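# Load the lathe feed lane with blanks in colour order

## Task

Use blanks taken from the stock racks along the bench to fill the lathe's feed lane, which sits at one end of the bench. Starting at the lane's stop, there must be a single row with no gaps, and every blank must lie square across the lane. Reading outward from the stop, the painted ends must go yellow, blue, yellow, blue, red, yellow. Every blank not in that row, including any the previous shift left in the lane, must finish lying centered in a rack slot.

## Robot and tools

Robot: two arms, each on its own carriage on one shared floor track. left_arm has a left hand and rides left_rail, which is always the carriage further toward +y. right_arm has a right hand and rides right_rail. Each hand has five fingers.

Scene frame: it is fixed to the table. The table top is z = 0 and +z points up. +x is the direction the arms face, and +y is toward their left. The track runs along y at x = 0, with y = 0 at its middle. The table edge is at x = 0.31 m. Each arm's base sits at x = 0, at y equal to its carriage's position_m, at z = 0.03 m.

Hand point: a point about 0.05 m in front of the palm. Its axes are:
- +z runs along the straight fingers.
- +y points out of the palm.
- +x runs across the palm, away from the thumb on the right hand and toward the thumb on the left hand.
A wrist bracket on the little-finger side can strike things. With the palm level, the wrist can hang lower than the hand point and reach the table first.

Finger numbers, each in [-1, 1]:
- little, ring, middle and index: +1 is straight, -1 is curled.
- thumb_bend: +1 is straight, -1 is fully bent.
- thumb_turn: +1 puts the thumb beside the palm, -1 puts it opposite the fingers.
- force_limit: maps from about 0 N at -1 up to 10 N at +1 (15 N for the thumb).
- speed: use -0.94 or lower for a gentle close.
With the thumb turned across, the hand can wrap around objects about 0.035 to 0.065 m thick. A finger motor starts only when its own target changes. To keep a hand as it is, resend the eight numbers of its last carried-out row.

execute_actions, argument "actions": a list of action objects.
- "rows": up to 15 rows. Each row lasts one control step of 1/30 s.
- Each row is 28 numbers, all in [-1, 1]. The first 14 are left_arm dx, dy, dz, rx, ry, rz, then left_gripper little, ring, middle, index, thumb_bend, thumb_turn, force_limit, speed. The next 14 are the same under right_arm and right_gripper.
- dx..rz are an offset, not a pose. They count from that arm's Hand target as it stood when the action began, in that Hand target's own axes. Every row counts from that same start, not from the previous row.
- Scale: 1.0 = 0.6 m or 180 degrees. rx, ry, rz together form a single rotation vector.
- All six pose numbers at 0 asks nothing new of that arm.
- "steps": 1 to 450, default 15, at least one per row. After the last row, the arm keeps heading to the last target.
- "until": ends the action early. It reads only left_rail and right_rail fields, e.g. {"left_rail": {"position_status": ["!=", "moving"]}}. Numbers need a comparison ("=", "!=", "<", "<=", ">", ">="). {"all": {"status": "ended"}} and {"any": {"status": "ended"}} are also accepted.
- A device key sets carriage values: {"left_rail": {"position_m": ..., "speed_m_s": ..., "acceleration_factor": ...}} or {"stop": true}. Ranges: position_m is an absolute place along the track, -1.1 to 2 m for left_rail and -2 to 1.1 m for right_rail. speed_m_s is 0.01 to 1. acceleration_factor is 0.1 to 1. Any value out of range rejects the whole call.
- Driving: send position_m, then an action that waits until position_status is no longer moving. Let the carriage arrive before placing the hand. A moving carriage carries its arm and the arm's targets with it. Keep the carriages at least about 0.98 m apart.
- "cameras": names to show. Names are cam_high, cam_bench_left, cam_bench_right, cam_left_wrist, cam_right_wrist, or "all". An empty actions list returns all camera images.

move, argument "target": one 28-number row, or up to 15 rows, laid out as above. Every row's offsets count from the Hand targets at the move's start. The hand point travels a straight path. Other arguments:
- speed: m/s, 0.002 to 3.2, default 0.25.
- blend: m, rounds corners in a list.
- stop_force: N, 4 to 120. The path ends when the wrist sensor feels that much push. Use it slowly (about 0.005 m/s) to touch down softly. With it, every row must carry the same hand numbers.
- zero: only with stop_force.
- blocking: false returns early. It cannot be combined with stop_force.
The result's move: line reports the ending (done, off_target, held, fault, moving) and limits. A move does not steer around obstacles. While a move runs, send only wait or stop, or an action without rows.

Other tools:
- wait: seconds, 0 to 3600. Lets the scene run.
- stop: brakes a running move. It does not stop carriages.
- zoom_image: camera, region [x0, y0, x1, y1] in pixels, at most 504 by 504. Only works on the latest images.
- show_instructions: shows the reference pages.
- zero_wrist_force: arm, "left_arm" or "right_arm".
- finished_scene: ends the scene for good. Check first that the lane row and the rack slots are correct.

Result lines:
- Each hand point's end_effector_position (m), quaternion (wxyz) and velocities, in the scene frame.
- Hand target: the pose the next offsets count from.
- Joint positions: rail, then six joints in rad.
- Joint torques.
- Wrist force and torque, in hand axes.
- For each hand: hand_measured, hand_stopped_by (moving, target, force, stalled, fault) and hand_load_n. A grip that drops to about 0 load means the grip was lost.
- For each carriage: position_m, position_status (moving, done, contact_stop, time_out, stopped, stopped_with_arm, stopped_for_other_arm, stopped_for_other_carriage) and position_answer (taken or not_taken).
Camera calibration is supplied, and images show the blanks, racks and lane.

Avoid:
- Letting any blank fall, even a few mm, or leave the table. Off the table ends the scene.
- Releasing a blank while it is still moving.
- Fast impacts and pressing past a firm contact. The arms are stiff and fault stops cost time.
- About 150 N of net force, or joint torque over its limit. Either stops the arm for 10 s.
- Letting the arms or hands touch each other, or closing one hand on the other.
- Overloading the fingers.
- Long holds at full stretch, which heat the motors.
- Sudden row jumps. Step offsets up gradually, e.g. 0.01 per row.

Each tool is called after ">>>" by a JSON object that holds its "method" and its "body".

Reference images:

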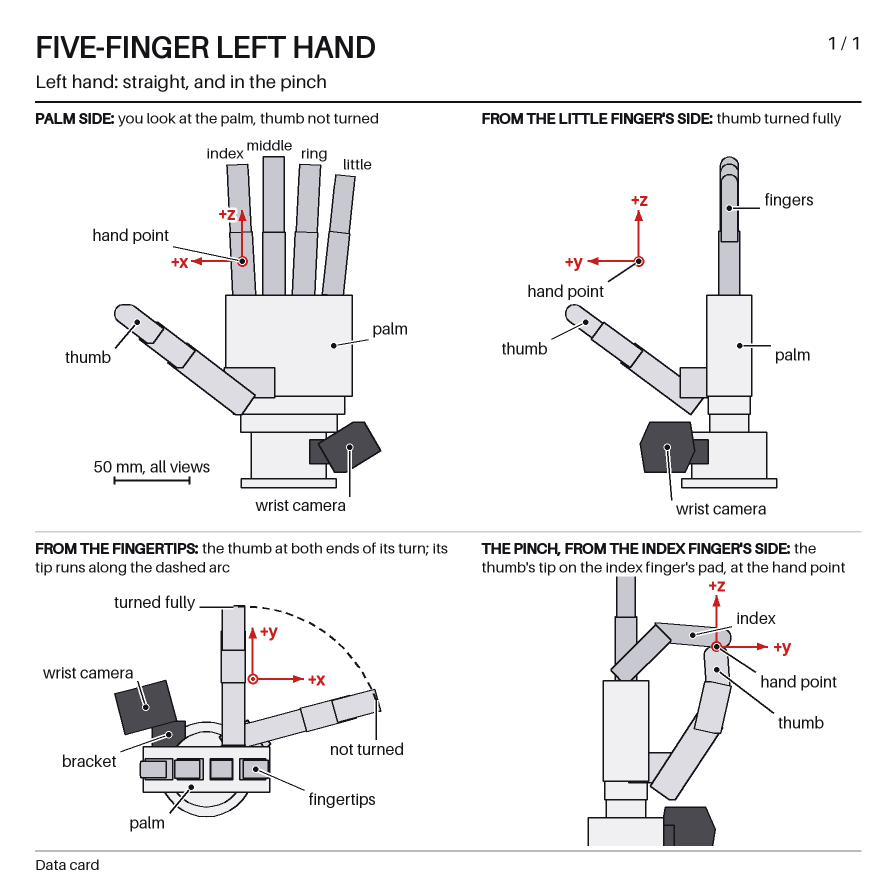

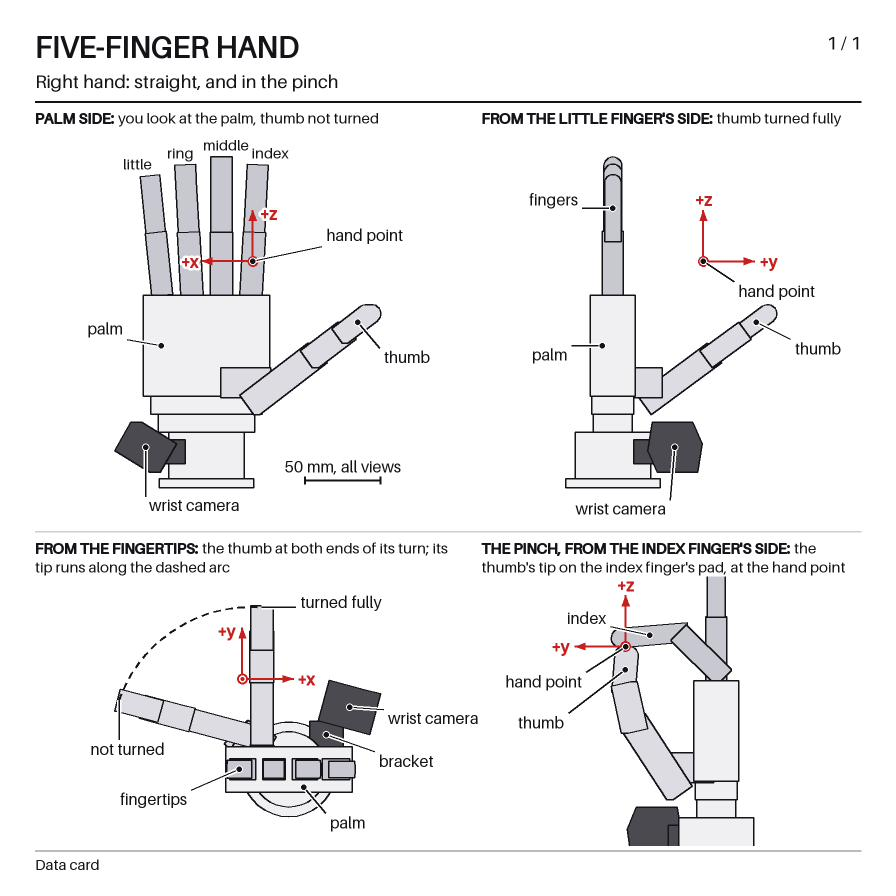

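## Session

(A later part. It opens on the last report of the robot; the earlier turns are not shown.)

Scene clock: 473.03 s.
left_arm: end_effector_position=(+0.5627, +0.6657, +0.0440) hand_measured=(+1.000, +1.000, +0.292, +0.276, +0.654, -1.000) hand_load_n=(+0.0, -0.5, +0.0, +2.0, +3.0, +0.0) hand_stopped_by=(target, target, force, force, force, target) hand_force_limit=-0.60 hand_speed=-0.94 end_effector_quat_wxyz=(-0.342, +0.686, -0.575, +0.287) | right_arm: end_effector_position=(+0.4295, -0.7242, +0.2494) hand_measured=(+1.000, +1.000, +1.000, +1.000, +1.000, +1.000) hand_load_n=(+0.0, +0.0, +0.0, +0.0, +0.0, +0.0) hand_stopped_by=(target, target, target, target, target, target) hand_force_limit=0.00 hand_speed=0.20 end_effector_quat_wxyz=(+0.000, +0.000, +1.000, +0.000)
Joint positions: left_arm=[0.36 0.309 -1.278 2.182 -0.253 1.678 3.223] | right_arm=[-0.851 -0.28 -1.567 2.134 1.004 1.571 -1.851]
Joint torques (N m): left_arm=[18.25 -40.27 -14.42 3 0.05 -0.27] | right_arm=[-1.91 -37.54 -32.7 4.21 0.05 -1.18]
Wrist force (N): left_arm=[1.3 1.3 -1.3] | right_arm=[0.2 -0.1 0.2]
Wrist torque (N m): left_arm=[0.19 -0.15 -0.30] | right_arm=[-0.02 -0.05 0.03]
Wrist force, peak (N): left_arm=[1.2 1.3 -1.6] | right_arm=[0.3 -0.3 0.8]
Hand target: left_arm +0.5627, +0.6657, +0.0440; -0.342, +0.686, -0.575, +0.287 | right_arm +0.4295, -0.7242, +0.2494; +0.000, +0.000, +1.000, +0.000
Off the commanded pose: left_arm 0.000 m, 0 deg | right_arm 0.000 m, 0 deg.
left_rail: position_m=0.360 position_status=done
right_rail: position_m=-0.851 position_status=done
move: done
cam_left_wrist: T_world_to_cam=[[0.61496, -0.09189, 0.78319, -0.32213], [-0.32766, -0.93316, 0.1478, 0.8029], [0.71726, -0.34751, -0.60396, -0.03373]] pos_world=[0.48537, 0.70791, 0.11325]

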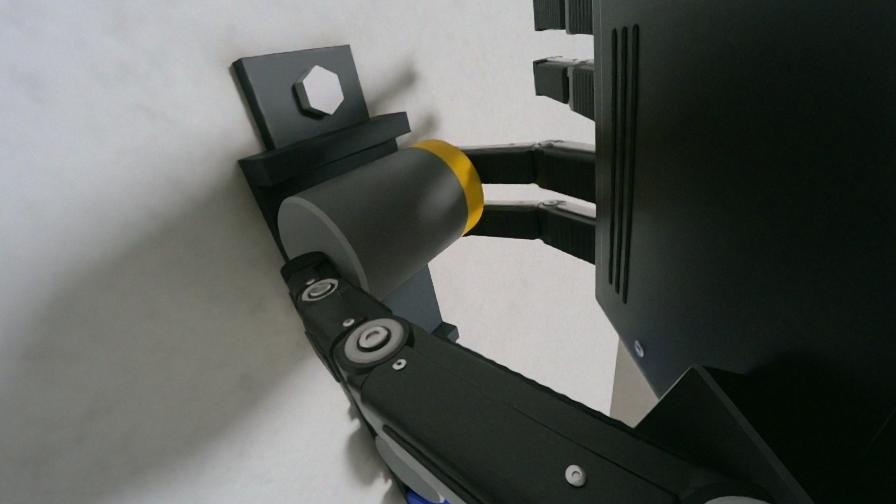

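>>> {"method": "move", "body": {"target": [[0,0,0,0,0,0,1,1,-0.1,-0.1,0.3,-1,0.6,-0.94,0,0,0,0,0,0,1,1,1,1,1,1,0,0.2],[0,-0.0266,-0.0201,0,0,0,1,1,-0.1,-0.1,0.3,-1,0.6,-0.94,0,0,0,0,0,0,1,1,1,1,1,1,0,0.2]], "speed": 0.03, "cameras": ["cam_left_wrist"]}}

>>> {"method": "zoom_image", "body": {"camera": "cam_left_wrist", "region": [150, 50, 600, 450]}}

Scene clock: 480.30 s.
left_arm: end_effector_position=(+0.5627, +0.6657, +0.0640) hand_measured=(+1.000, +1.000, +0.256, +0.240, +0.640, -1.000) hand_load_n=(+0.0, +0.0, +5.0, +6.5, +13.0, +0.5) hand_stopped_by=(target, target, force, force, force, target) hand_force_limit=0.60 hand_speed=-0.94 end_effector_quat_wxyz=(-0.342, +0.686, -0.575, +0.287) | right_arm: end_effector_position=(+0.4295, -0.7242, +0.2494) hand_measured=(+1.000, +1.000, +1.000, +1.000, +1.000, +1.000) hand_load_n=(+0.0, +0.0, +0.0, +0.0, +0.0, +0.0) hand_stopped_by=(target, target, target, target, target, target) hand_force_limit=0.00 hand_speed=0.20 end_effector_quat_wxyz=(+0.000, +0.000, +1.000, +0.000)
Joint positions: left_arm=[0.36 0.309 -1.309 2.172 -0.213 1.678 3.223] | right_arm=[-0.851 -0.28 -1.567 2.134 1.004 1.571 -1.851]
Joint torques (N m): left_arm=[19.2 -68.16 -38.76 2.39 0.42 0.01] | right_arm=[-1.1 -34.98 -32.56 4.91 0.19 -1.61]
Wrist force (N): left_arm=[0.6 5.4 2.5] | right_arm=[0.4 -0.5 0.6]
Wrist torque (N m): left_arm=[0.10 -0.02 -0.33] | right_arm=[-0.09 -0.08 0.03]
Wrist force, peak (N): left_arm=[0.9 6.1 2.4] | right_arm=[0.2 -0.4 0.7]
Hand target: left_arm +0.5627, +0.6657, +0.0640; -0.342, +0.686, -0.575, +0.287 | right_arm +0.4295, -0.7242, +0.2494; +0.000, +0.000, +1.000, +0.000
Off the commanded pose: left_arm 0.000 m, 0 deg | right_arm 0.000 m, 0 deg.
left_rail: position_m=0.360 position_status=done
right_rail: position_m=-0.851 position_status=done
move: done
cam_left_wrist: T_world_to_cam=[[0.61496, -0.09189, 0.78319, -0.33774], [-0.32766, -0.93316, 0.1478, 0.79981], [0.71726, -0.34751, -0.60396, -0.02161]] pos_world=[0.48527, 0.70781, 0.13325]

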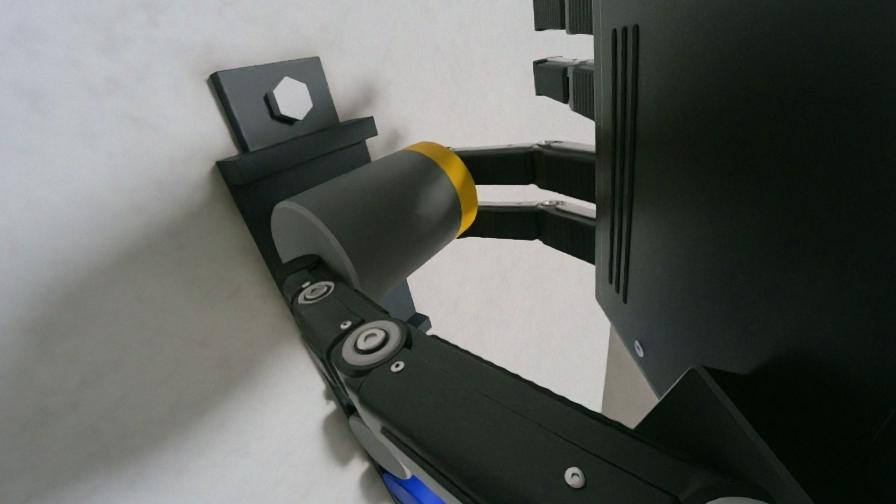

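Scaled by 1.120 from the camera's image (finer frame: 1280x720).

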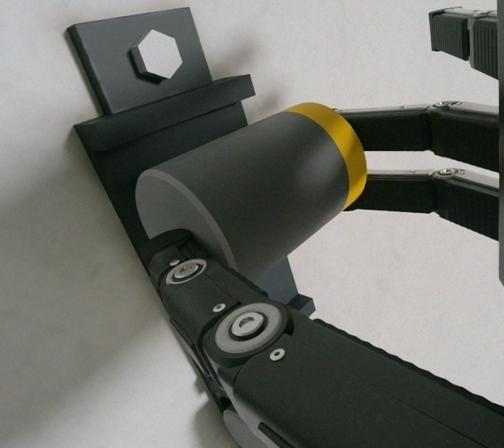

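>>> {"method": "move", "body": {"target": [[0,-0.0665,-0.0502,0,0,0,1,1,-0.1,-0.1,0.3,-1,0.6,-0.94,0,0,0,0,0,0,1,1,1,1,1,1,0,0.2],[0.0108,-0.2178,-0.0875,0,0.0311,0.0234,1,1,-0.1,-0.1,0.3,-1,0.6,-0.94,0,0,0,0,0,0,1,1,1,1,1,1,0,0.2]], "speed": 0.2, "blend": [0.02,0]}}

>>> {"method": "execute_actions", "body": {"actions": [{"left_rail":{"position_m":1.95,"acceleration_factor":0.6},"steps":220,"until":{"left_rail":{"position_status":["!=","moving"]}}}], "cameras": ["cam_left_wrist"]}}

>>> {"method": "zoom_image", "body": {"camera": "cam_left_wrist", "region": [50, 0, 500, 450]}}

Scene clock: 498.40 s.
left_arm: end_effector_position=(+0.6000, +0.6657, +0.2000) hand_measured=(+1.000, +1.000, +0.256, +0.240, +0.640, -1.000) hand_load_n=(+0.0, +0.0, +5.0, +6.5, +13.0, +0.5) hand_stopped_by=(target, target, force, force, force, target) hand_force_limit=0.60 hand_speed=-0.94 end_effector_quat_wxyz=(-0.324, +0.649, -0.616, +0.307) | right_arm: end_effector_position=(+0.4295, -0.7242, +0.2494) hand_measured=(+1.000, +1.000, +1.000, +1.000, +1.000, +1.000) hand_load_n=(+0.0, +0.0, +0.0, +0.0, +0.0, +0.0) hand_stopped_by=(target, target, target, target, target, target) hand_force_limit=0.00 hand_speed=0.20 end_effector_quat_wxyz=(+0.000, +0.000, +1.000, +0.000)
Joint positions: left_arm=[0.36 0.328 -1.408 1.985 0.087 1.79 3.31] | right_arm=[-0.851 -0.28 -1.567 2.134 1.004 1.571 -1.851]
Joint torques (N m): left_arm=[16.1 -42.41 -46.32 3.44 2.01 2.31] | right_arm=[5.26 -36.69 -31.38 4.55 -0.18 -1.02]
Wrist force (N): left_arm=[1.0 6.1 2.5] | right_arm=[0.3 -0.3 0.5]
Wrist torque (N m): left_arm=[0.29 -0.11 -0.29] | right_arm=[-0.06 -0.06 0.03]
Wrist force, peak (N): left_arm=[0.7 7.1 4.0] | right_arm=[0.2 -0.4 0.7]
Hand target: left_arm +0.6000, +0.6657, +0.2000; -0.324, +0.649, -0.616, +0.307 | right_arm +0.4295, -0.7242, +0.2494; +0.000, +0.000, +1.000, +0.000
Off the commanded pose: left_arm 0.000 m, 0 deg | right_arm 0.000 m, 0 deg.
left_rail: position_m=0.360 position_status=done
right_rail: position_m=-0.851 position_status=done
move: done

Scene clock: 501.47 s.
left_arm: end_effector_position=(+0.6000, +2.2557, +0.2000) hand_measured=(+1.000, +1.000, +0.256, +0.240, +0.640, -1.000) hand_load_n=(+0.0, -0.5, +5.0, +6.5, +13.0, +0.5) hand_stopped_by=(target, target, force, force, force, target) hand_force_limit=0.60 hand_speed=-0.94 end_effector_quat_wxyz=(-0.324, +0.649, -0.616, +0.307) end_effector_velocity=(-0.001, +0.001, -0.001) end_effector_angular_velocity=(-0.001, +0.003, +0.000) | right_arm: end_effector_position=(+0.4295, -0.7242, +0.2494) hand_measured=(+1.000, +1.000, +1.000, +1.000, +1.000, +1.000) hand_load_n=(+0.0, +0.0, +0.5, +0.0, -0.5, +0.0) hand_stopped_by=(target, target, target, target, target, target) hand_force_limit=0.00 hand_speed=0.20 end_effector_quat_wxyz=(+0.000, +0.000, +1.000, +0.000)
Joint positions: left_arm=[1.95 0.328 -1.408 1.985 0.087 1.79 3.31] | right_arm=[-0.851 -0.28 -1.567 2.134 1.004 1.571 -1.851]
Joint velocities: left_arm=[0.001 0.001 0.001 0 0.001 0.001 0] | right_arm=[within noise]
Joint torques (N m): left_arm=[-5.33 -57.02 -35.89 1.34 1.22 1.75] | right_arm=[1.82 -36.82 -32.06 4.64 -0.49 -1.45]
Wrist force (N): left_arm=[0.9 5.9 2.6] | right_arm=[0.5 -0.2 0.4]
Wrist torque (N m): left_arm=[0.26 -0.10 -0.30] | right_arm=[-0.04 -0.09 0.05]
Wrist force, peak (N): left_arm=[2.5 6.3 2.9] | right_arm=[0.1 -0.6 0.8]
Hand target: left_arm +0.6000, +2.2557, +0.2000; -0.324, +0.649, -0.616, +0.307 | right_arm +0.4295, -0.7242, +0.2494; +0.000, +0.000, +1.000, +0.000
Off the commanded pose: left_arm 0.000 m, 0 deg | right_arm 0.000 m, 0 deg.
left_rail: position_m=1.950 position_status=done
right_rail: position_m=-0.851 position_status=done
cam_left_wrist: T_world_to_cam=[[0.5992, -0.16612, 0.78318, -0.1442], [-0.43899, -0.88624, 0.14789, 2.23659], [0.66951, -0.43242, -0.60396, 0.80649]] pos_world=[0.52829, 2.30694, 0.26925]

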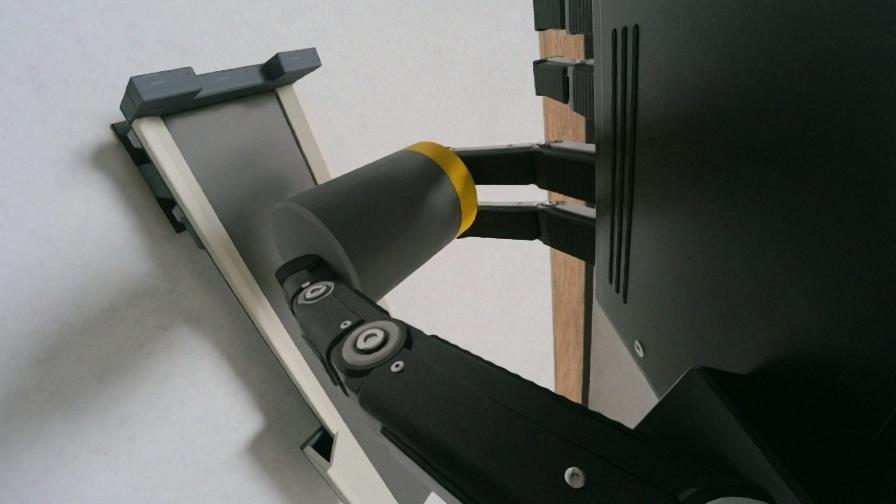

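Scaled by 1.120 from the camera's image (finer frame: 1280x720).

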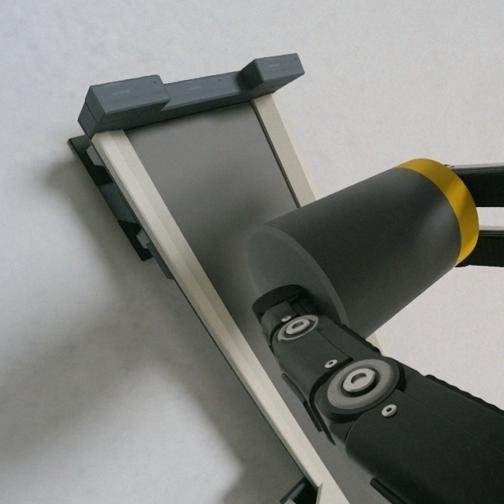

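>>> {"method": "zoom_image", "body": {"camera": "cam_left_wrist", "region": [100, 30, 340, 170]}}

>>> {"method": "zoom_image", "body": {"camera": "cam_left_wrist", "region": [180, 240, 420, 380]}}

Scaled by 2.100 from the camera's image (finer frame: 1280x720).

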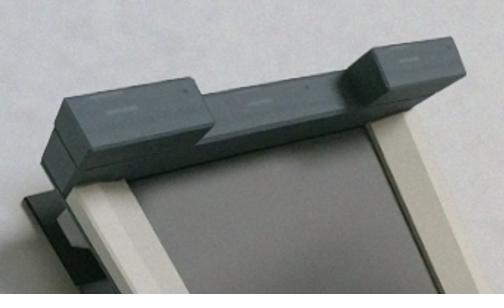

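Scaled by 2.100 from the camera's image (finer frame: 1280x720).

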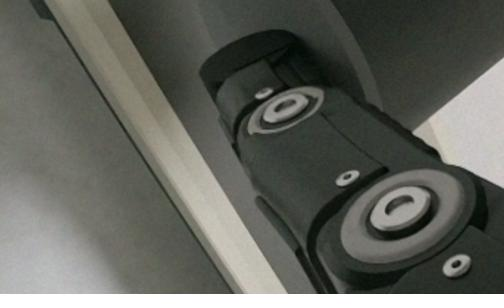

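>>> {"method": "move", "body": {"target": [-0.0512,0.1205,0.1172,0,0,0,1,1,-0.1,-0.1,0.3,-1,0.6,-0.94,0,0,0,0,0,0,1,1,1,1,1,1,0,0.2], "speed": 0.12, "cameras": ["cam_left_wrist"]}}

>>> {"method": "zoom_image", "body": {"camera": "cam_left_wrist", "region": [100, 50, 550, 450]}}

Scene clock: 524.33 s.
left_arm: end_effector_position=(+0.6110, +2.2870, +0.1000) hand_measured=(+1.000, +1.000, +0.256, +0.240, +0.640, -1.000) hand_load_n=(+0.0, +0.0, +5.0, +6.5, +13.0, +0.5) hand_stopped_by=(target, target, force, force, force, target) hand_force_limit=0.60 hand_speed=-0.94 end_effector_quat_wxyz=(-0.324, +0.649, -0.616, +0.307) | right_arm: end_effector_position=(+0.4295, -0.7242, +0.2494) hand_measured=(+1.000, +1.000, +1.000, +1.000, +1.000, +1.000) hand_load_n=(+0.0, +0.0, +0.0, +0.0, +0.0, +0.0) hand_stopped_by=(target, target, target, target, target, target) hand_force_limit=0.00 hand_speed=0.20 end_effector_quat_wxyz=(+0.000, +0.000, +1.000, +0.000)
Joint positions: left_arm=[1.95 0.377 -1.254 2.005 -0.079 1.828 3.342] | right_arm=[-0.851 -0.28 -1.567 2.134 1.004 1.571 -1.851]
Joint torques (N m): left_arm=[18.01 -53.06 -41.44 -1.15 2.46 2.07] | right_arm=[-0.47 -34.04 -32.14 4.18 0.11 -1.09]
Wrist force (N): left_arm=[1.1 6.1 2.4] | right_arm=[0.1 -0.4 0.5]
Wrist torque (N m): left_arm=[0.30 -0.20 -0.32] | right_arm=[-0.07 -0.03 0.01]
Wrist force, peak (N): left_arm=[0.8 7.2 3.4] | right_arm=[0.4 -0.1 0.7]
Hand target: left_arm +0.6110, +2.2871, +0.0999; -0.324, +0.649, -0.616, +0.307 | right_arm +0.4295, -0.7242, +0.2494; +0.000, +0.000, +1.000, +0.000
Off the commanded pose: left_arm 0.000 m, 0 deg | right_arm 0.000 m, 0 deg.
left_rail: position_m=1.950 position_status=done
right_rail: position_m=-0.851 position_status=done
move: done
cam_left_wrist: T_world_to_cam=[[0.59924, -0.16614, 0.78314, -0.06723], [-0.43902, -0.88622, 0.14791, 2.28392], [0.66946, -0.43245, -0.604, 0.75237]] pos_world=[0.53929, 2.33824, 0.16925]

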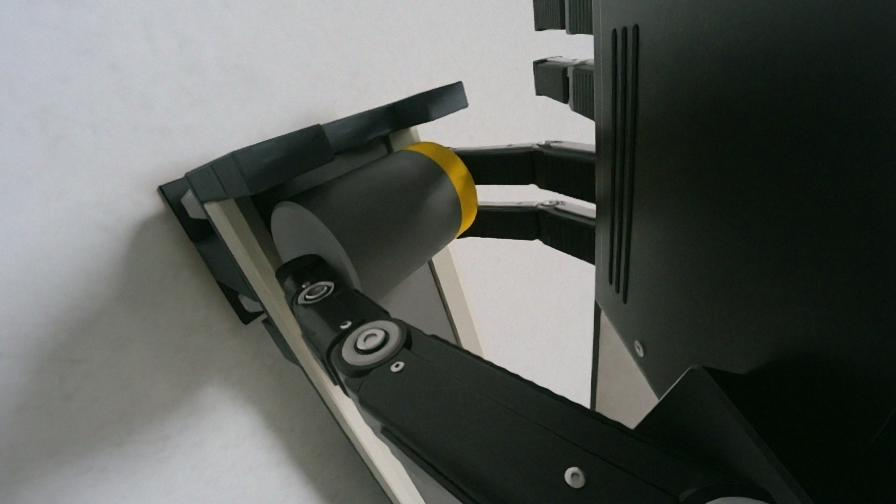

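Scaled by 1.120 from the camera's image (finer frame: 1280x720).

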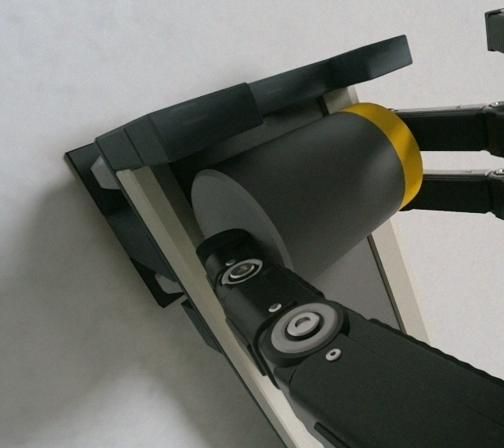

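>>> {"method": "move", "body": {"target": [0,0.0333,0.0251,0,0,0,1,1,-0.1,-0.1,0.3,-1,0.6,-0.94,0,0,0,0,0,0,1,1,1,1,1,1,0,0.2], "speed": 0.008, "stop_force": 4, "cameras": ["cam_left_wrist","cam_bench_left"]}}

>>> {"method": "zoom_image", "body": {"camera": "cam_left_wrist", "region": [100, 50, 550, 450]}}

Scene clock: 528.27 s.
left_arm: end_effector_position=(+0.6111, +2.2871, +0.0967) hand_measured=(+1.000, +1.000, +0.256, +0.240, +0.640, -1.000) hand_load_n=(+0.0, +0.0, +7.0, +8.0, +11.5, +0.0) hand_stopped_by=(target, target, force, force, force, target) hand_force_limit=0.60 hand_speed=-0.94 end_effector_quat_wxyz=(-0.324, +0.649, -0.616, +0.307) | right_arm: end_effector_position=(+0.4295, -0.7242, +0.2494) hand_measured=(+1.000, +1.000, +1.000, +1.000, +1.000, +1.000) hand_load_n=(+0.0, +0.0, +0.0, +0.0, +0.0, +0.0) hand_stopped_by=(target, target, target, target, target, target) hand_force_limit=0.00 hand_speed=0.20 end_effector_quat_wxyz=(+0.000, +0.000, +1.000, +0.000)
Joint positions: left_arm=[1.95 0.377 -1.249 2.007 -0.086 1.828 3.342] | right_arm=[-0.851 -0.28 -1.567 2.134 1.004 1.571 -1.851]
Joint torques (N m): left_arm=[16.92 -75.34 -37.89 4.34 1.06 2.16] | right_arm=[-0.55 -34.4 -30.86 4.22 0.13 -1.49]
Wrist force (N): left_arm=[0.7 1.4 3.9] | right_arm=[0.2 -0.2 0.4]
Wrist torque (N m): left_arm=[0.33 -0.17 -0.26] | right_arm=[-0.03 -0.05 0.03]
Wrist force, peak (N): left_arm=[1.2 6.4 2.4] | right_arm=[0.0 -0.3 0.9]
Hand target: left_arm +0.6111, +2.2871, +0.0967; -0.324, +0.649, -0.616, +0.307 (not the last commanded pose) | right_arm +0.4295, -0.7242, +0.2494; +0.000, +0.000, +1.000, +0.000
Off the commanded pose: left_arm 0.022 m, 0 deg | right_arm 0.000 m, 0 deg.
left_rail: position_m=1.950 position_status=done
right_rail: position_m=-0.851 position_status=done
move: contact (left_arm)
cam_left_wrist: T_world_to_cam=[[0.59908, -0.16621, 0.78324, -0.0644], [-0.43908, -0.88621, 0.14779, 2.28458], [0.66956, -0.43245, -0.60389, 0.75021]] pos_world=[0.53939, 2.33834, 0.16585]
Images, in order (width x height): cam_bench_left 896x504, cam_left_wrist 896x504.

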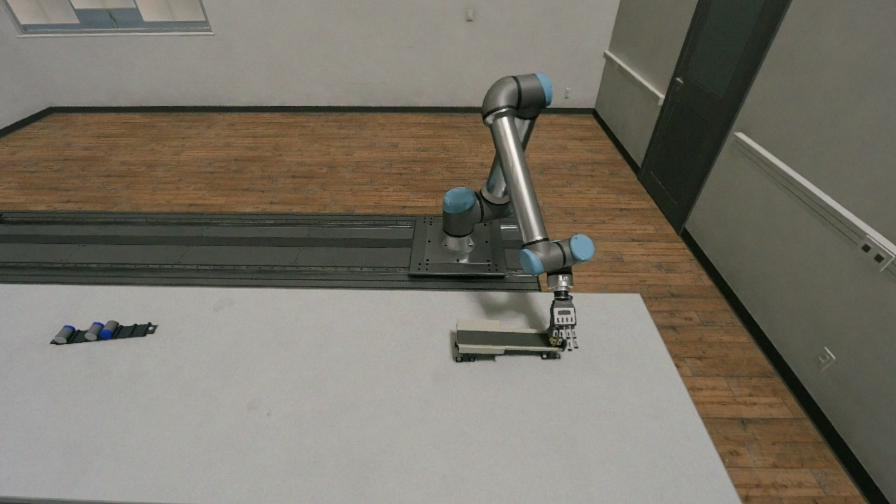

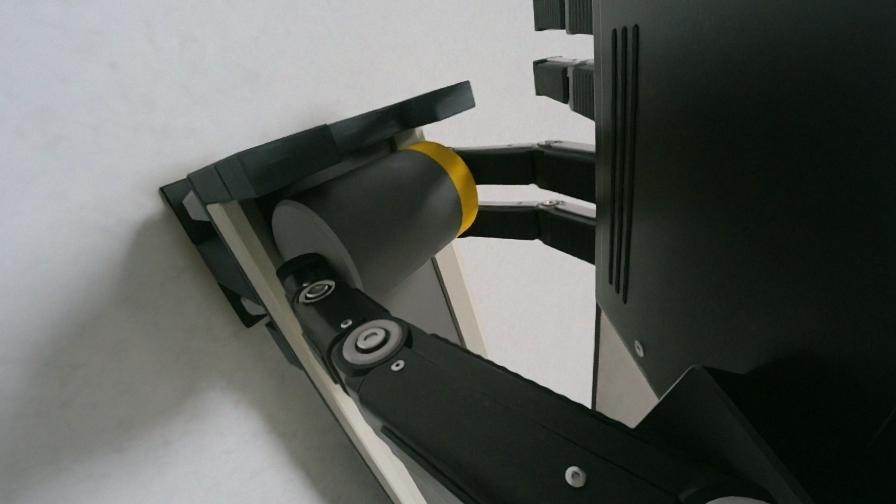

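Scaled by 1.120 from the camera's image (finer frame: 1280x720).

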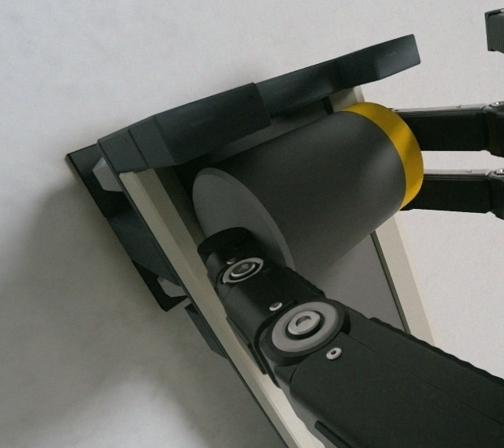

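>>> {"method": "zoom_image", "body": {"camera": "cam_left_wrist", "region": [150, 70, 350, 370]}}

>>> {"method": "zoom_image", "body": {"camera": "cam_bench_left", "region": [510, 290, 600, 370]}}

Scaled by 1.680 from the camera's image (finer frame: 1280x720).

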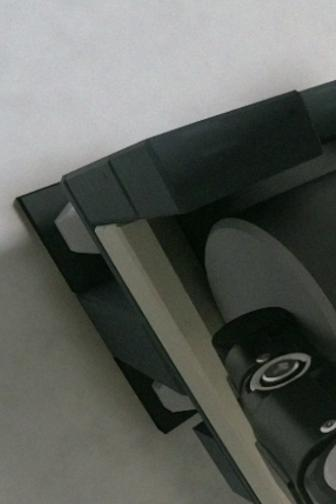

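Scaled by 5.600 from the camera's image (finer frame: 1280x720).

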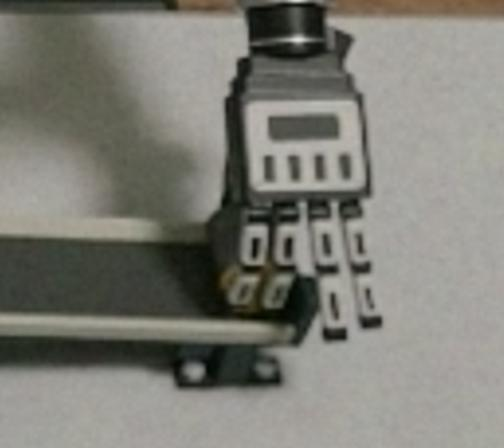

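>>> {"method": "move", "body": {"target": [[0,-0.0053,-0.004,0,0,0,1,1,-0.1,-0.1,0.3,-1,0.6,-0.94,0,0,0,0,0,0,1,1,1,1,1,1,0,0.2],[-0.00026,-0.0083,0.0,0,0,0,1,1,-0.1,-0.1,0.3,-1,0.6,-0.94,0,0,0,0,0,0,1,1,1,1,1,1,0,0.2]], "speed": 0.02}}

>>> {"method": "move", "body": {"target": [0,0.0333,0.0251,0,0,0,1,1,-0.1,-0.1,0.3,-1,0.6,-0.94,0,0,0,0,0,0,1,1,1,1,1,1,0,0.2], "speed": 0.006, "stop_force": 4, "cameras": ["cam_left_wrist"]}}

Scene clock: 564.70 s.
left_arm: end_effector_position=(+0.6140, +2.2874, +0.1007) hand_measured=(+1.000, +1.000, +0.256, +0.240, +0.640, -1.000) hand_load_n=(+0.0, +0.0, +5.0, +6.5, +13.0, +0.5) hand_stopped_by=(target, target, force, force, force, target) hand_force_limit=0.60 hand_speed=-0.94 end_effector_quat_wxyz=(-0.324, +0.649, -0.616, +0.307) | right_arm: end_effector_position=(+0.4295, -0.7242, +0.2494) hand_measured=(+1.000, +1.000, +1.000, +1.000, +1.000, +1.000) hand_load_n=(+0.0, +0.0, +0.0, +0.0, +0.0, +0.0) hand_stopped_by=(target, target, target, target, target, target) hand_force_limit=0.00 hand_speed=0.20 end_effector_quat_wxyz=(+0.000, +0.000, +1.000, +0.000)
Joint positions: left_arm=[1.95 0.376 -1.251 2 -0.077 1.827 3.341] | right_arm=[-0.851 -0.28 -1.567 2.134 1.004 1.571 -1.851]
Joint torques (N m): left_arm=[-7.25 -48.43 -43.06 2.56 -1.14 -1.99] | right_arm=[3.05 -35.47 -32.46 4.15 -0.01 -1.39]
Wrist force (N): left_arm=[1.3 6.4 2.5] | right_arm=[0.2 -0.5 0.3]
Wrist torque (N m): left_arm=[0.35 -0.22 -0.06] | right_arm=[-0.07 -0.05 0.02]
Wrist force, peak (N): left_arm=[1.6 6.6 2.3] | right_arm=[0.2 -0.2 1.0]
Hand target: left_arm +0.6141, +2.2874, +0.1006; -0.324, +0.649, -0.616, +0.307 | right_arm +0.4295, -0.7242, +0.2494; +0.000, +0.000, +1.000, +0.000
Off the commanded pose: left_arm 0.000 m, 0 deg | right_arm 0.000 m, 0 deg.
left_rail: position_m=1.950 position_status=done
right_rail: position_m=-0.851 position_status=done
move: done

Scene clock: 567.50 s.
left_arm: end_effector_position=(+0.6141, +2.2874, +0.0927) hand_measured=(+1.000, +1.000, +0.256, +0.240, +0.640, -1.000) hand_load_n=(+0.0, +0.0, +5.0, +6.5, +13.0, +0.5) hand_stopped_by=(target, target, force, force, force, target) hand_force_limit=0.60 hand_speed=-0.94 end_effector_quat_wxyz=(-0.324, +0.649, -0.616, +0.307) | right_arm: end_effector_position=(+0.4295, -0.7242, +0.2494) hand_measured=(+1.000, +1.000, +1.000, +1.000, +1.000, +1.000) hand_load_n=(+0.0, +0.0, +0.0, +0.0, -0.5, +0.0) hand_stopped_by=(target, target, target, target, target, target) hand_force_limit=0.00 hand_speed=0.20 end_effector_quat_wxyz=(+0.000, +0.000, +1.000, +0.000)
Joint positions: left_arm=[1.95 0.375 -1.241 2.004 -0.092 1.827 3.341] | right_arm=[-0.851 -0.28 -1.567 2.134 1.004 1.571 -1.851]
Joint torques (N m): left_arm=[-8.99 -74.27 -39.87 3.4 -0.68 -1.47] | right_arm=[3.19 -33.21 -32.08 4.72 -0.42 -1.6]
Wrist force (N): left_arm=[0.9 3.2 1.0] | right_arm=[0.3 -0.3 0.6]
Wrist torque (N m): left_arm=[0.42 -0.27 0.00] | right_arm=[-0.06 -0.06 0.03]
Wrist force, peak (N): left_arm=[1.0 6.4 2.4] | right_arm=[0.3 -0.3 0.7]
Hand target: left_arm +0.6141, +2.2874, +0.0927; -0.324, +0.649, -0.616, +0.307 (not the last commanded pose) | right_arm +0.4295, -0.7242, +0.2494; +0.000, +0.000, +1.000, +0.000
Off the commanded pose: left_arm 0.017 m, 0 deg | right_arm 0.000 m, 0 deg.
left_rail: position_m=1.950 position_status=done
right_rail: position_m=-0.851 position_status=done
move: contact (left_arm)
cam_left_wrist: T_world_to_cam=[[0.59905, -0.16618, 0.78328, -0.06314], [-0.43905, -0.88623, 0.14776, 2.28678], [0.66961, -0.43242, -0.60385, 0.74587]] pos_world=[0.54239, 2.33864, 0.16195]

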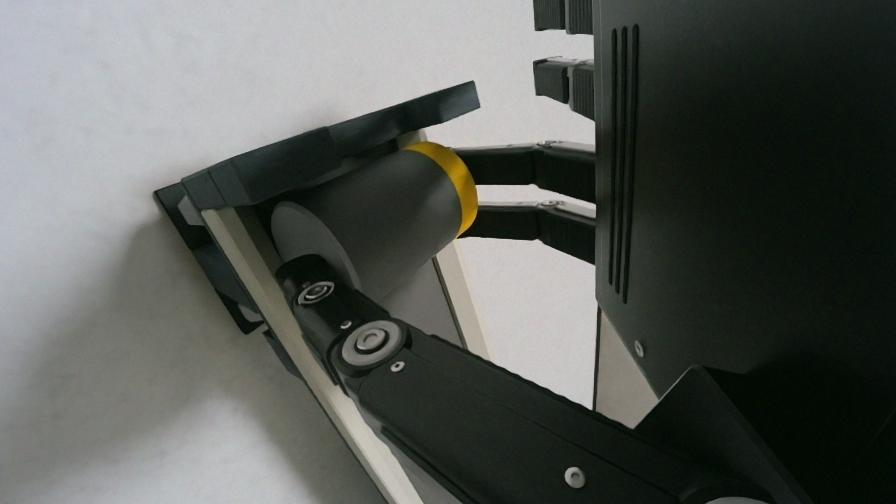

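>>> {"method": "move", "body": {"target": [[0,-0.004,-0.003,0,0,0,1,1,-0.1,-0.1,0.3,-1,0.6,-0.94,0,0,0,0,0,0,1,1,1,1,1,1,0,0.2],[-0.00026,-0.0065,0.00033,0,0,0,1,1,-0.1,-0.1,0.3,-1,0.6,-0.94,0,0,0,0,0,0,1,1,1,1,1,1,0,0.2]], "speed": 0.02}}

>>> {"method": "move", "body": {"target": [0,0.02,0.0151,0,0,0,1,1,-0.1,-0.1,0.3,-1,0.6,-0.94,0,0,0,0,0,0,1,1,1,1,1,1,0,0.2], "speed": 0.005, "stop_force": 4, "cameras": ["cam_left_wrist"]}}

Scene clock: 578.23 s.
left_arm: end_effector_position=(+0.6165, +2.2877, +0.0958) hand_measured=(+1.000, +1.000, +0.256, +0.240, +0.640, -1.000) hand_load_n=(+0.0, +0.0, +5.0, +6.5, +13.0, +0.5) hand_stopped_by=(target, target, force, force, force, target) hand_force_limit=0.60 hand_speed=-0.94 end_effector_quat_wxyz=(-0.324, +0.649, -0.616, +0.307) | right_arm: end_effector_position=(+0.4295, -0.7242, +0.2494) hand_measured=(+1.000, +1.000, +1.000, +1.000, +1.000, +1.000) hand_load_n=(+0.0, +0.0, +0.0, +0.0, +0.0, +0.0) hand_stopped_by=(target, target, target, target, target, target) hand_force_limit=0.00 hand_speed=0.20 end_effector_quat_wxyz=(+0.000, +0.000, +1.000, +0.000)
Joint positions: left_arm=[1.95 0.374 -1.242 1.998 -0.085 1.826 3.34] | right_arm=[-0.851 -0.28 -1.567 2.134 1.004 1.571 -1.851]
Joint torques (N m): left_arm=[-12.71 -51.23 -41.16 2.61 -0.72 -2.39] | right_arm=[1.06 -35.88 -31.23 4.61 0 -1.75]
Wrist force (N): left_arm=[1.1 5.9 2.2] | right_arm=[0.0 -0.2 0.5]
Wrist torque (N m): left_arm=[0.30 -0.21 -0.02] | right_arm=[-0.03 -0.02 0.02]
Wrist force, peak (N): left_arm=[1.4 6.4 2.6] | right_arm=[0.4 -0.4 0.8]
Hand target: left_arm +0.6166, +2.2877, +0.0957; -0.324, +0.649, -0.616, +0.307 | right_arm +0.4295, -0.7242, +0.2494; +0.000, +0.000, +1.000, +0.000
Off the commanded pose: left_arm 0.000 m, 0 deg | right_arm 0.000 m, 0 deg.
left_rail: position_m=1.950 position_status=done
right_rail: position_m=-0.851 position_status=done
move: done

Scene clock: 580.30 s.
left_arm: end_effector_position=(+0.6166, +2.2877, +0.0927) hand_measured=(+1.000, +1.000, +0.256, +0.240, +0.640, -1.000) hand_load_n=(+0.0, +0.0, +5.0, +7.0, +13.0, +0.5) hand_stopped_by=(target, target, force, force, force, target) hand_force_limit=0.60 hand_speed=-0.94 end_effector_quat_wxyz=(-0.324, +0.649, -0.616, +0.307) | right_arm: end_effector_position=(+0.4295, -0.7242, +0.2494) hand_measured=(+1.000, +1.000, +1.000, +1.000, +1.000, +1.000) hand_load_n=(+0.0, +0.0, +0.0, +0.0, +0.0, +0.0) hand_stopped_by=(target, target, target, target, target, target) hand_force_limit=0.00 hand_speed=0.20 end_effector_quat_wxyz=(+0.000, +0.000, +1.000, +0.000)
Joint positions: left_arm=[1.95 0.374 -1.238 2 -0.09 1.826 3.34] | right_arm=[-0.851 -0.28 -1.567 2.134 1.004 1.571 -1.851]
Joint torques (N m): left_arm=[-10.39 -74.98 -39.08 3.25 -0.9 -1.29] | right_arm=[-1.08 -36.77 -30.74 4.51 -0.34 -1.54]
Wrist force (N): left_arm=[0.7 2.6 0.1] | right_arm=[0.2 -0.1 0.8]
Wrist torque (N m): left_arm=[0.43 -0.24 0.02] | right_arm=[-0.04 -0.05 0.03]
Wrist force, peak (N): left_arm=[1.1 6.3 2.6] | right_arm=[0.1 -0.1 0.9]
Hand target: left_arm +0.6166, +2.2877, +0.0928; -0.324, +0.649, -0.616, +0.307 (not the last commanded pose) | right_arm +0.4295, -0.7242, +0.2494; +0.000, +0.000, +1.000, +0.000
Off the commanded pose: left_arm 0.012 m, 0 deg | right_arm 0.000 m, 0 deg.
left_rail: position_m=1.950 position_status=done
right_rail: position_m=-0.851 position_status=done
move: contact (left_arm)
cam_left_wrist: T_world_to_cam=[[0.59905, -0.16618, 0.78328, -0.06459], [-0.43905, -0.88623, 0.14776, 2.28814], [0.66961, -0.43242, -0.60385, 0.74433]] pos_world=[0.54489, 2.33894, 0.16195]

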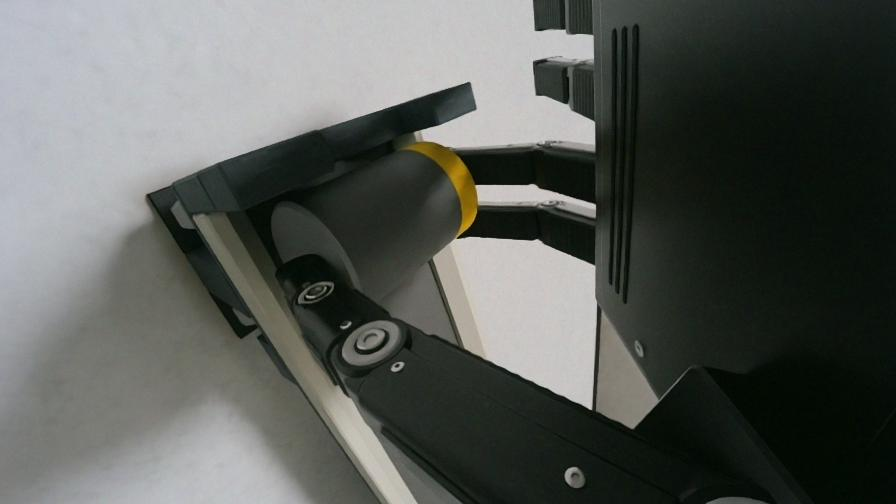

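>>> {"method": "move", "body": {"target": [[0,0.0008,0.0006,0,0,0,1,1,-0.1,-0.1,0.3,-1,0.6,-0.94,0,0,0,0,0,0,1,1,1,1,1,1,0,0.2],[0,0.0008,0.0006,0,0,0,1,1,0.5,0.5,1,-1,0.6,-0.8,0,0,0,0,0,0,1,1,1,1,1,1,0,0.2],[0,-0.04,-0.0301,0,0,0,1,1,0.5,0.5,1,-1,0.6,-0.8,0,0,0,0,0,0,1,1,1,1,1,1,0,0.2]], "speed": [0.005,0.005,0.08], "cameras": ["cam_left_wrist","cam_bench_left"]}}

>>> {"method": "zoom_image", "body": {"camera": "cam_left_wrist", "region": [100, 50, 550, 450]}}

Scene clock: 588.57 s.
left_arm: end_effector_position=(+0.6166, +2.2877, +0.1227) hand_measured=(+1.000, +1.000, +0.500, +0.500, +1.000, -1.000) hand_load_n=(+0.0, -0.5, +0.0, +0.0, +0.0, +0.0) hand_stopped_by=(target, target, target, target, target, target) hand_force_limit=0.60 hand_speed=-0.80 end_effector_quat_wxyz=(-0.324, +0.649, -0.616, +0.307) | right_arm: end_effector_position=(+0.4295, -0.7242, +0.2494) hand_measured=(+1.000, +1.000, +1.000, +1.000, +1.000, +1.000) hand_load_n=(+0.0, +0.0, +0.0, +0.0, +0.0, +0.0) hand_stopped_by=(target, target, target, target, target, target) hand_force_limit=0.00 hand_speed=0.20 end_effector_quat_wxyz=(+0.000, +0.000, +1.000, +0.000)
Joint positions: left_arm=[1.95 0.374 -1.274 1.981 -0.036 1.826 3.34] | right_arm=[-0.851 -0.28 -1.567 2.134 1.004 1.571 -1.851]
Joint torques (N m): left_arm=[-11.43 -73.48 -41.03 4 -0.56 -1.9] | right_arm=[3.14 -35.57 -31.86 3.94 0.03 -1.43]
Wrist force (N): left_arm=[1.0 1.7 -1.1] | right_arm=[0.3 -0.4 0.6]
Wrist torque (N m): left_arm=[0.36 -0.20 0.08] | right_arm=[-0.07 -0.06 0.03]
Wrist force, peak (N): left_arm=[1.5 4.2 -3.5] | right_arm=[0.2 -0.2 1.0]
Hand target: left_arm +0.6166, +2.2877, +0.1228; -0.324, +0.649, -0.616, +0.307 | right_arm +0.4295, -0.7242, +0.2494; +0.000, +0.000, +1.000, +0.000
Off the commanded pose: left_arm 0.000 m, 0 deg | right_arm 0.000 m, 0 deg.
left_rail: position_m=1.950 position_status=done
right_rail: position_m=-0.851 position_status=done
move: done
cam_left_wrist: T_world_to_cam=[[0.59901, -0.16625, 0.78329, -0.0879], [-0.4391, -0.88621, 0.1477, 2.28372], [0.66961, -0.43242, -0.60385, 0.76244]] pos_world=[0.54489, 2.33894, 0.19195]
Images, in order (width x height): cam_bench_left 896x504, cam_left_wrist 896x504.

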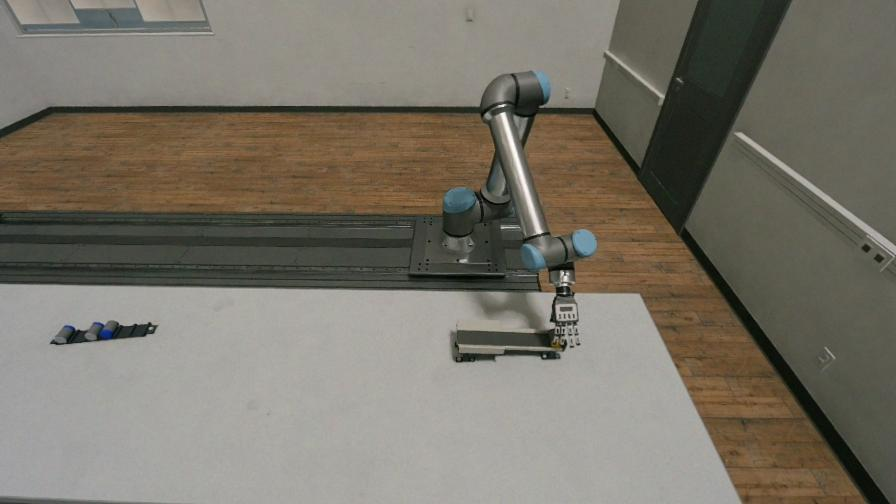

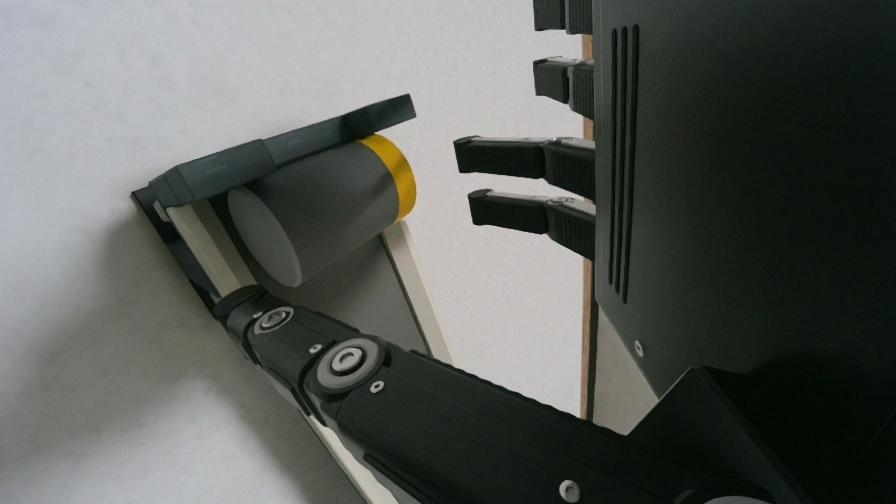

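Scaled by 1.120 from the camera's image (finer frame: 1280x720).

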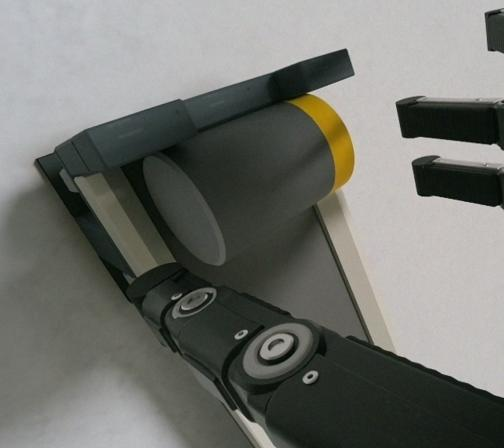

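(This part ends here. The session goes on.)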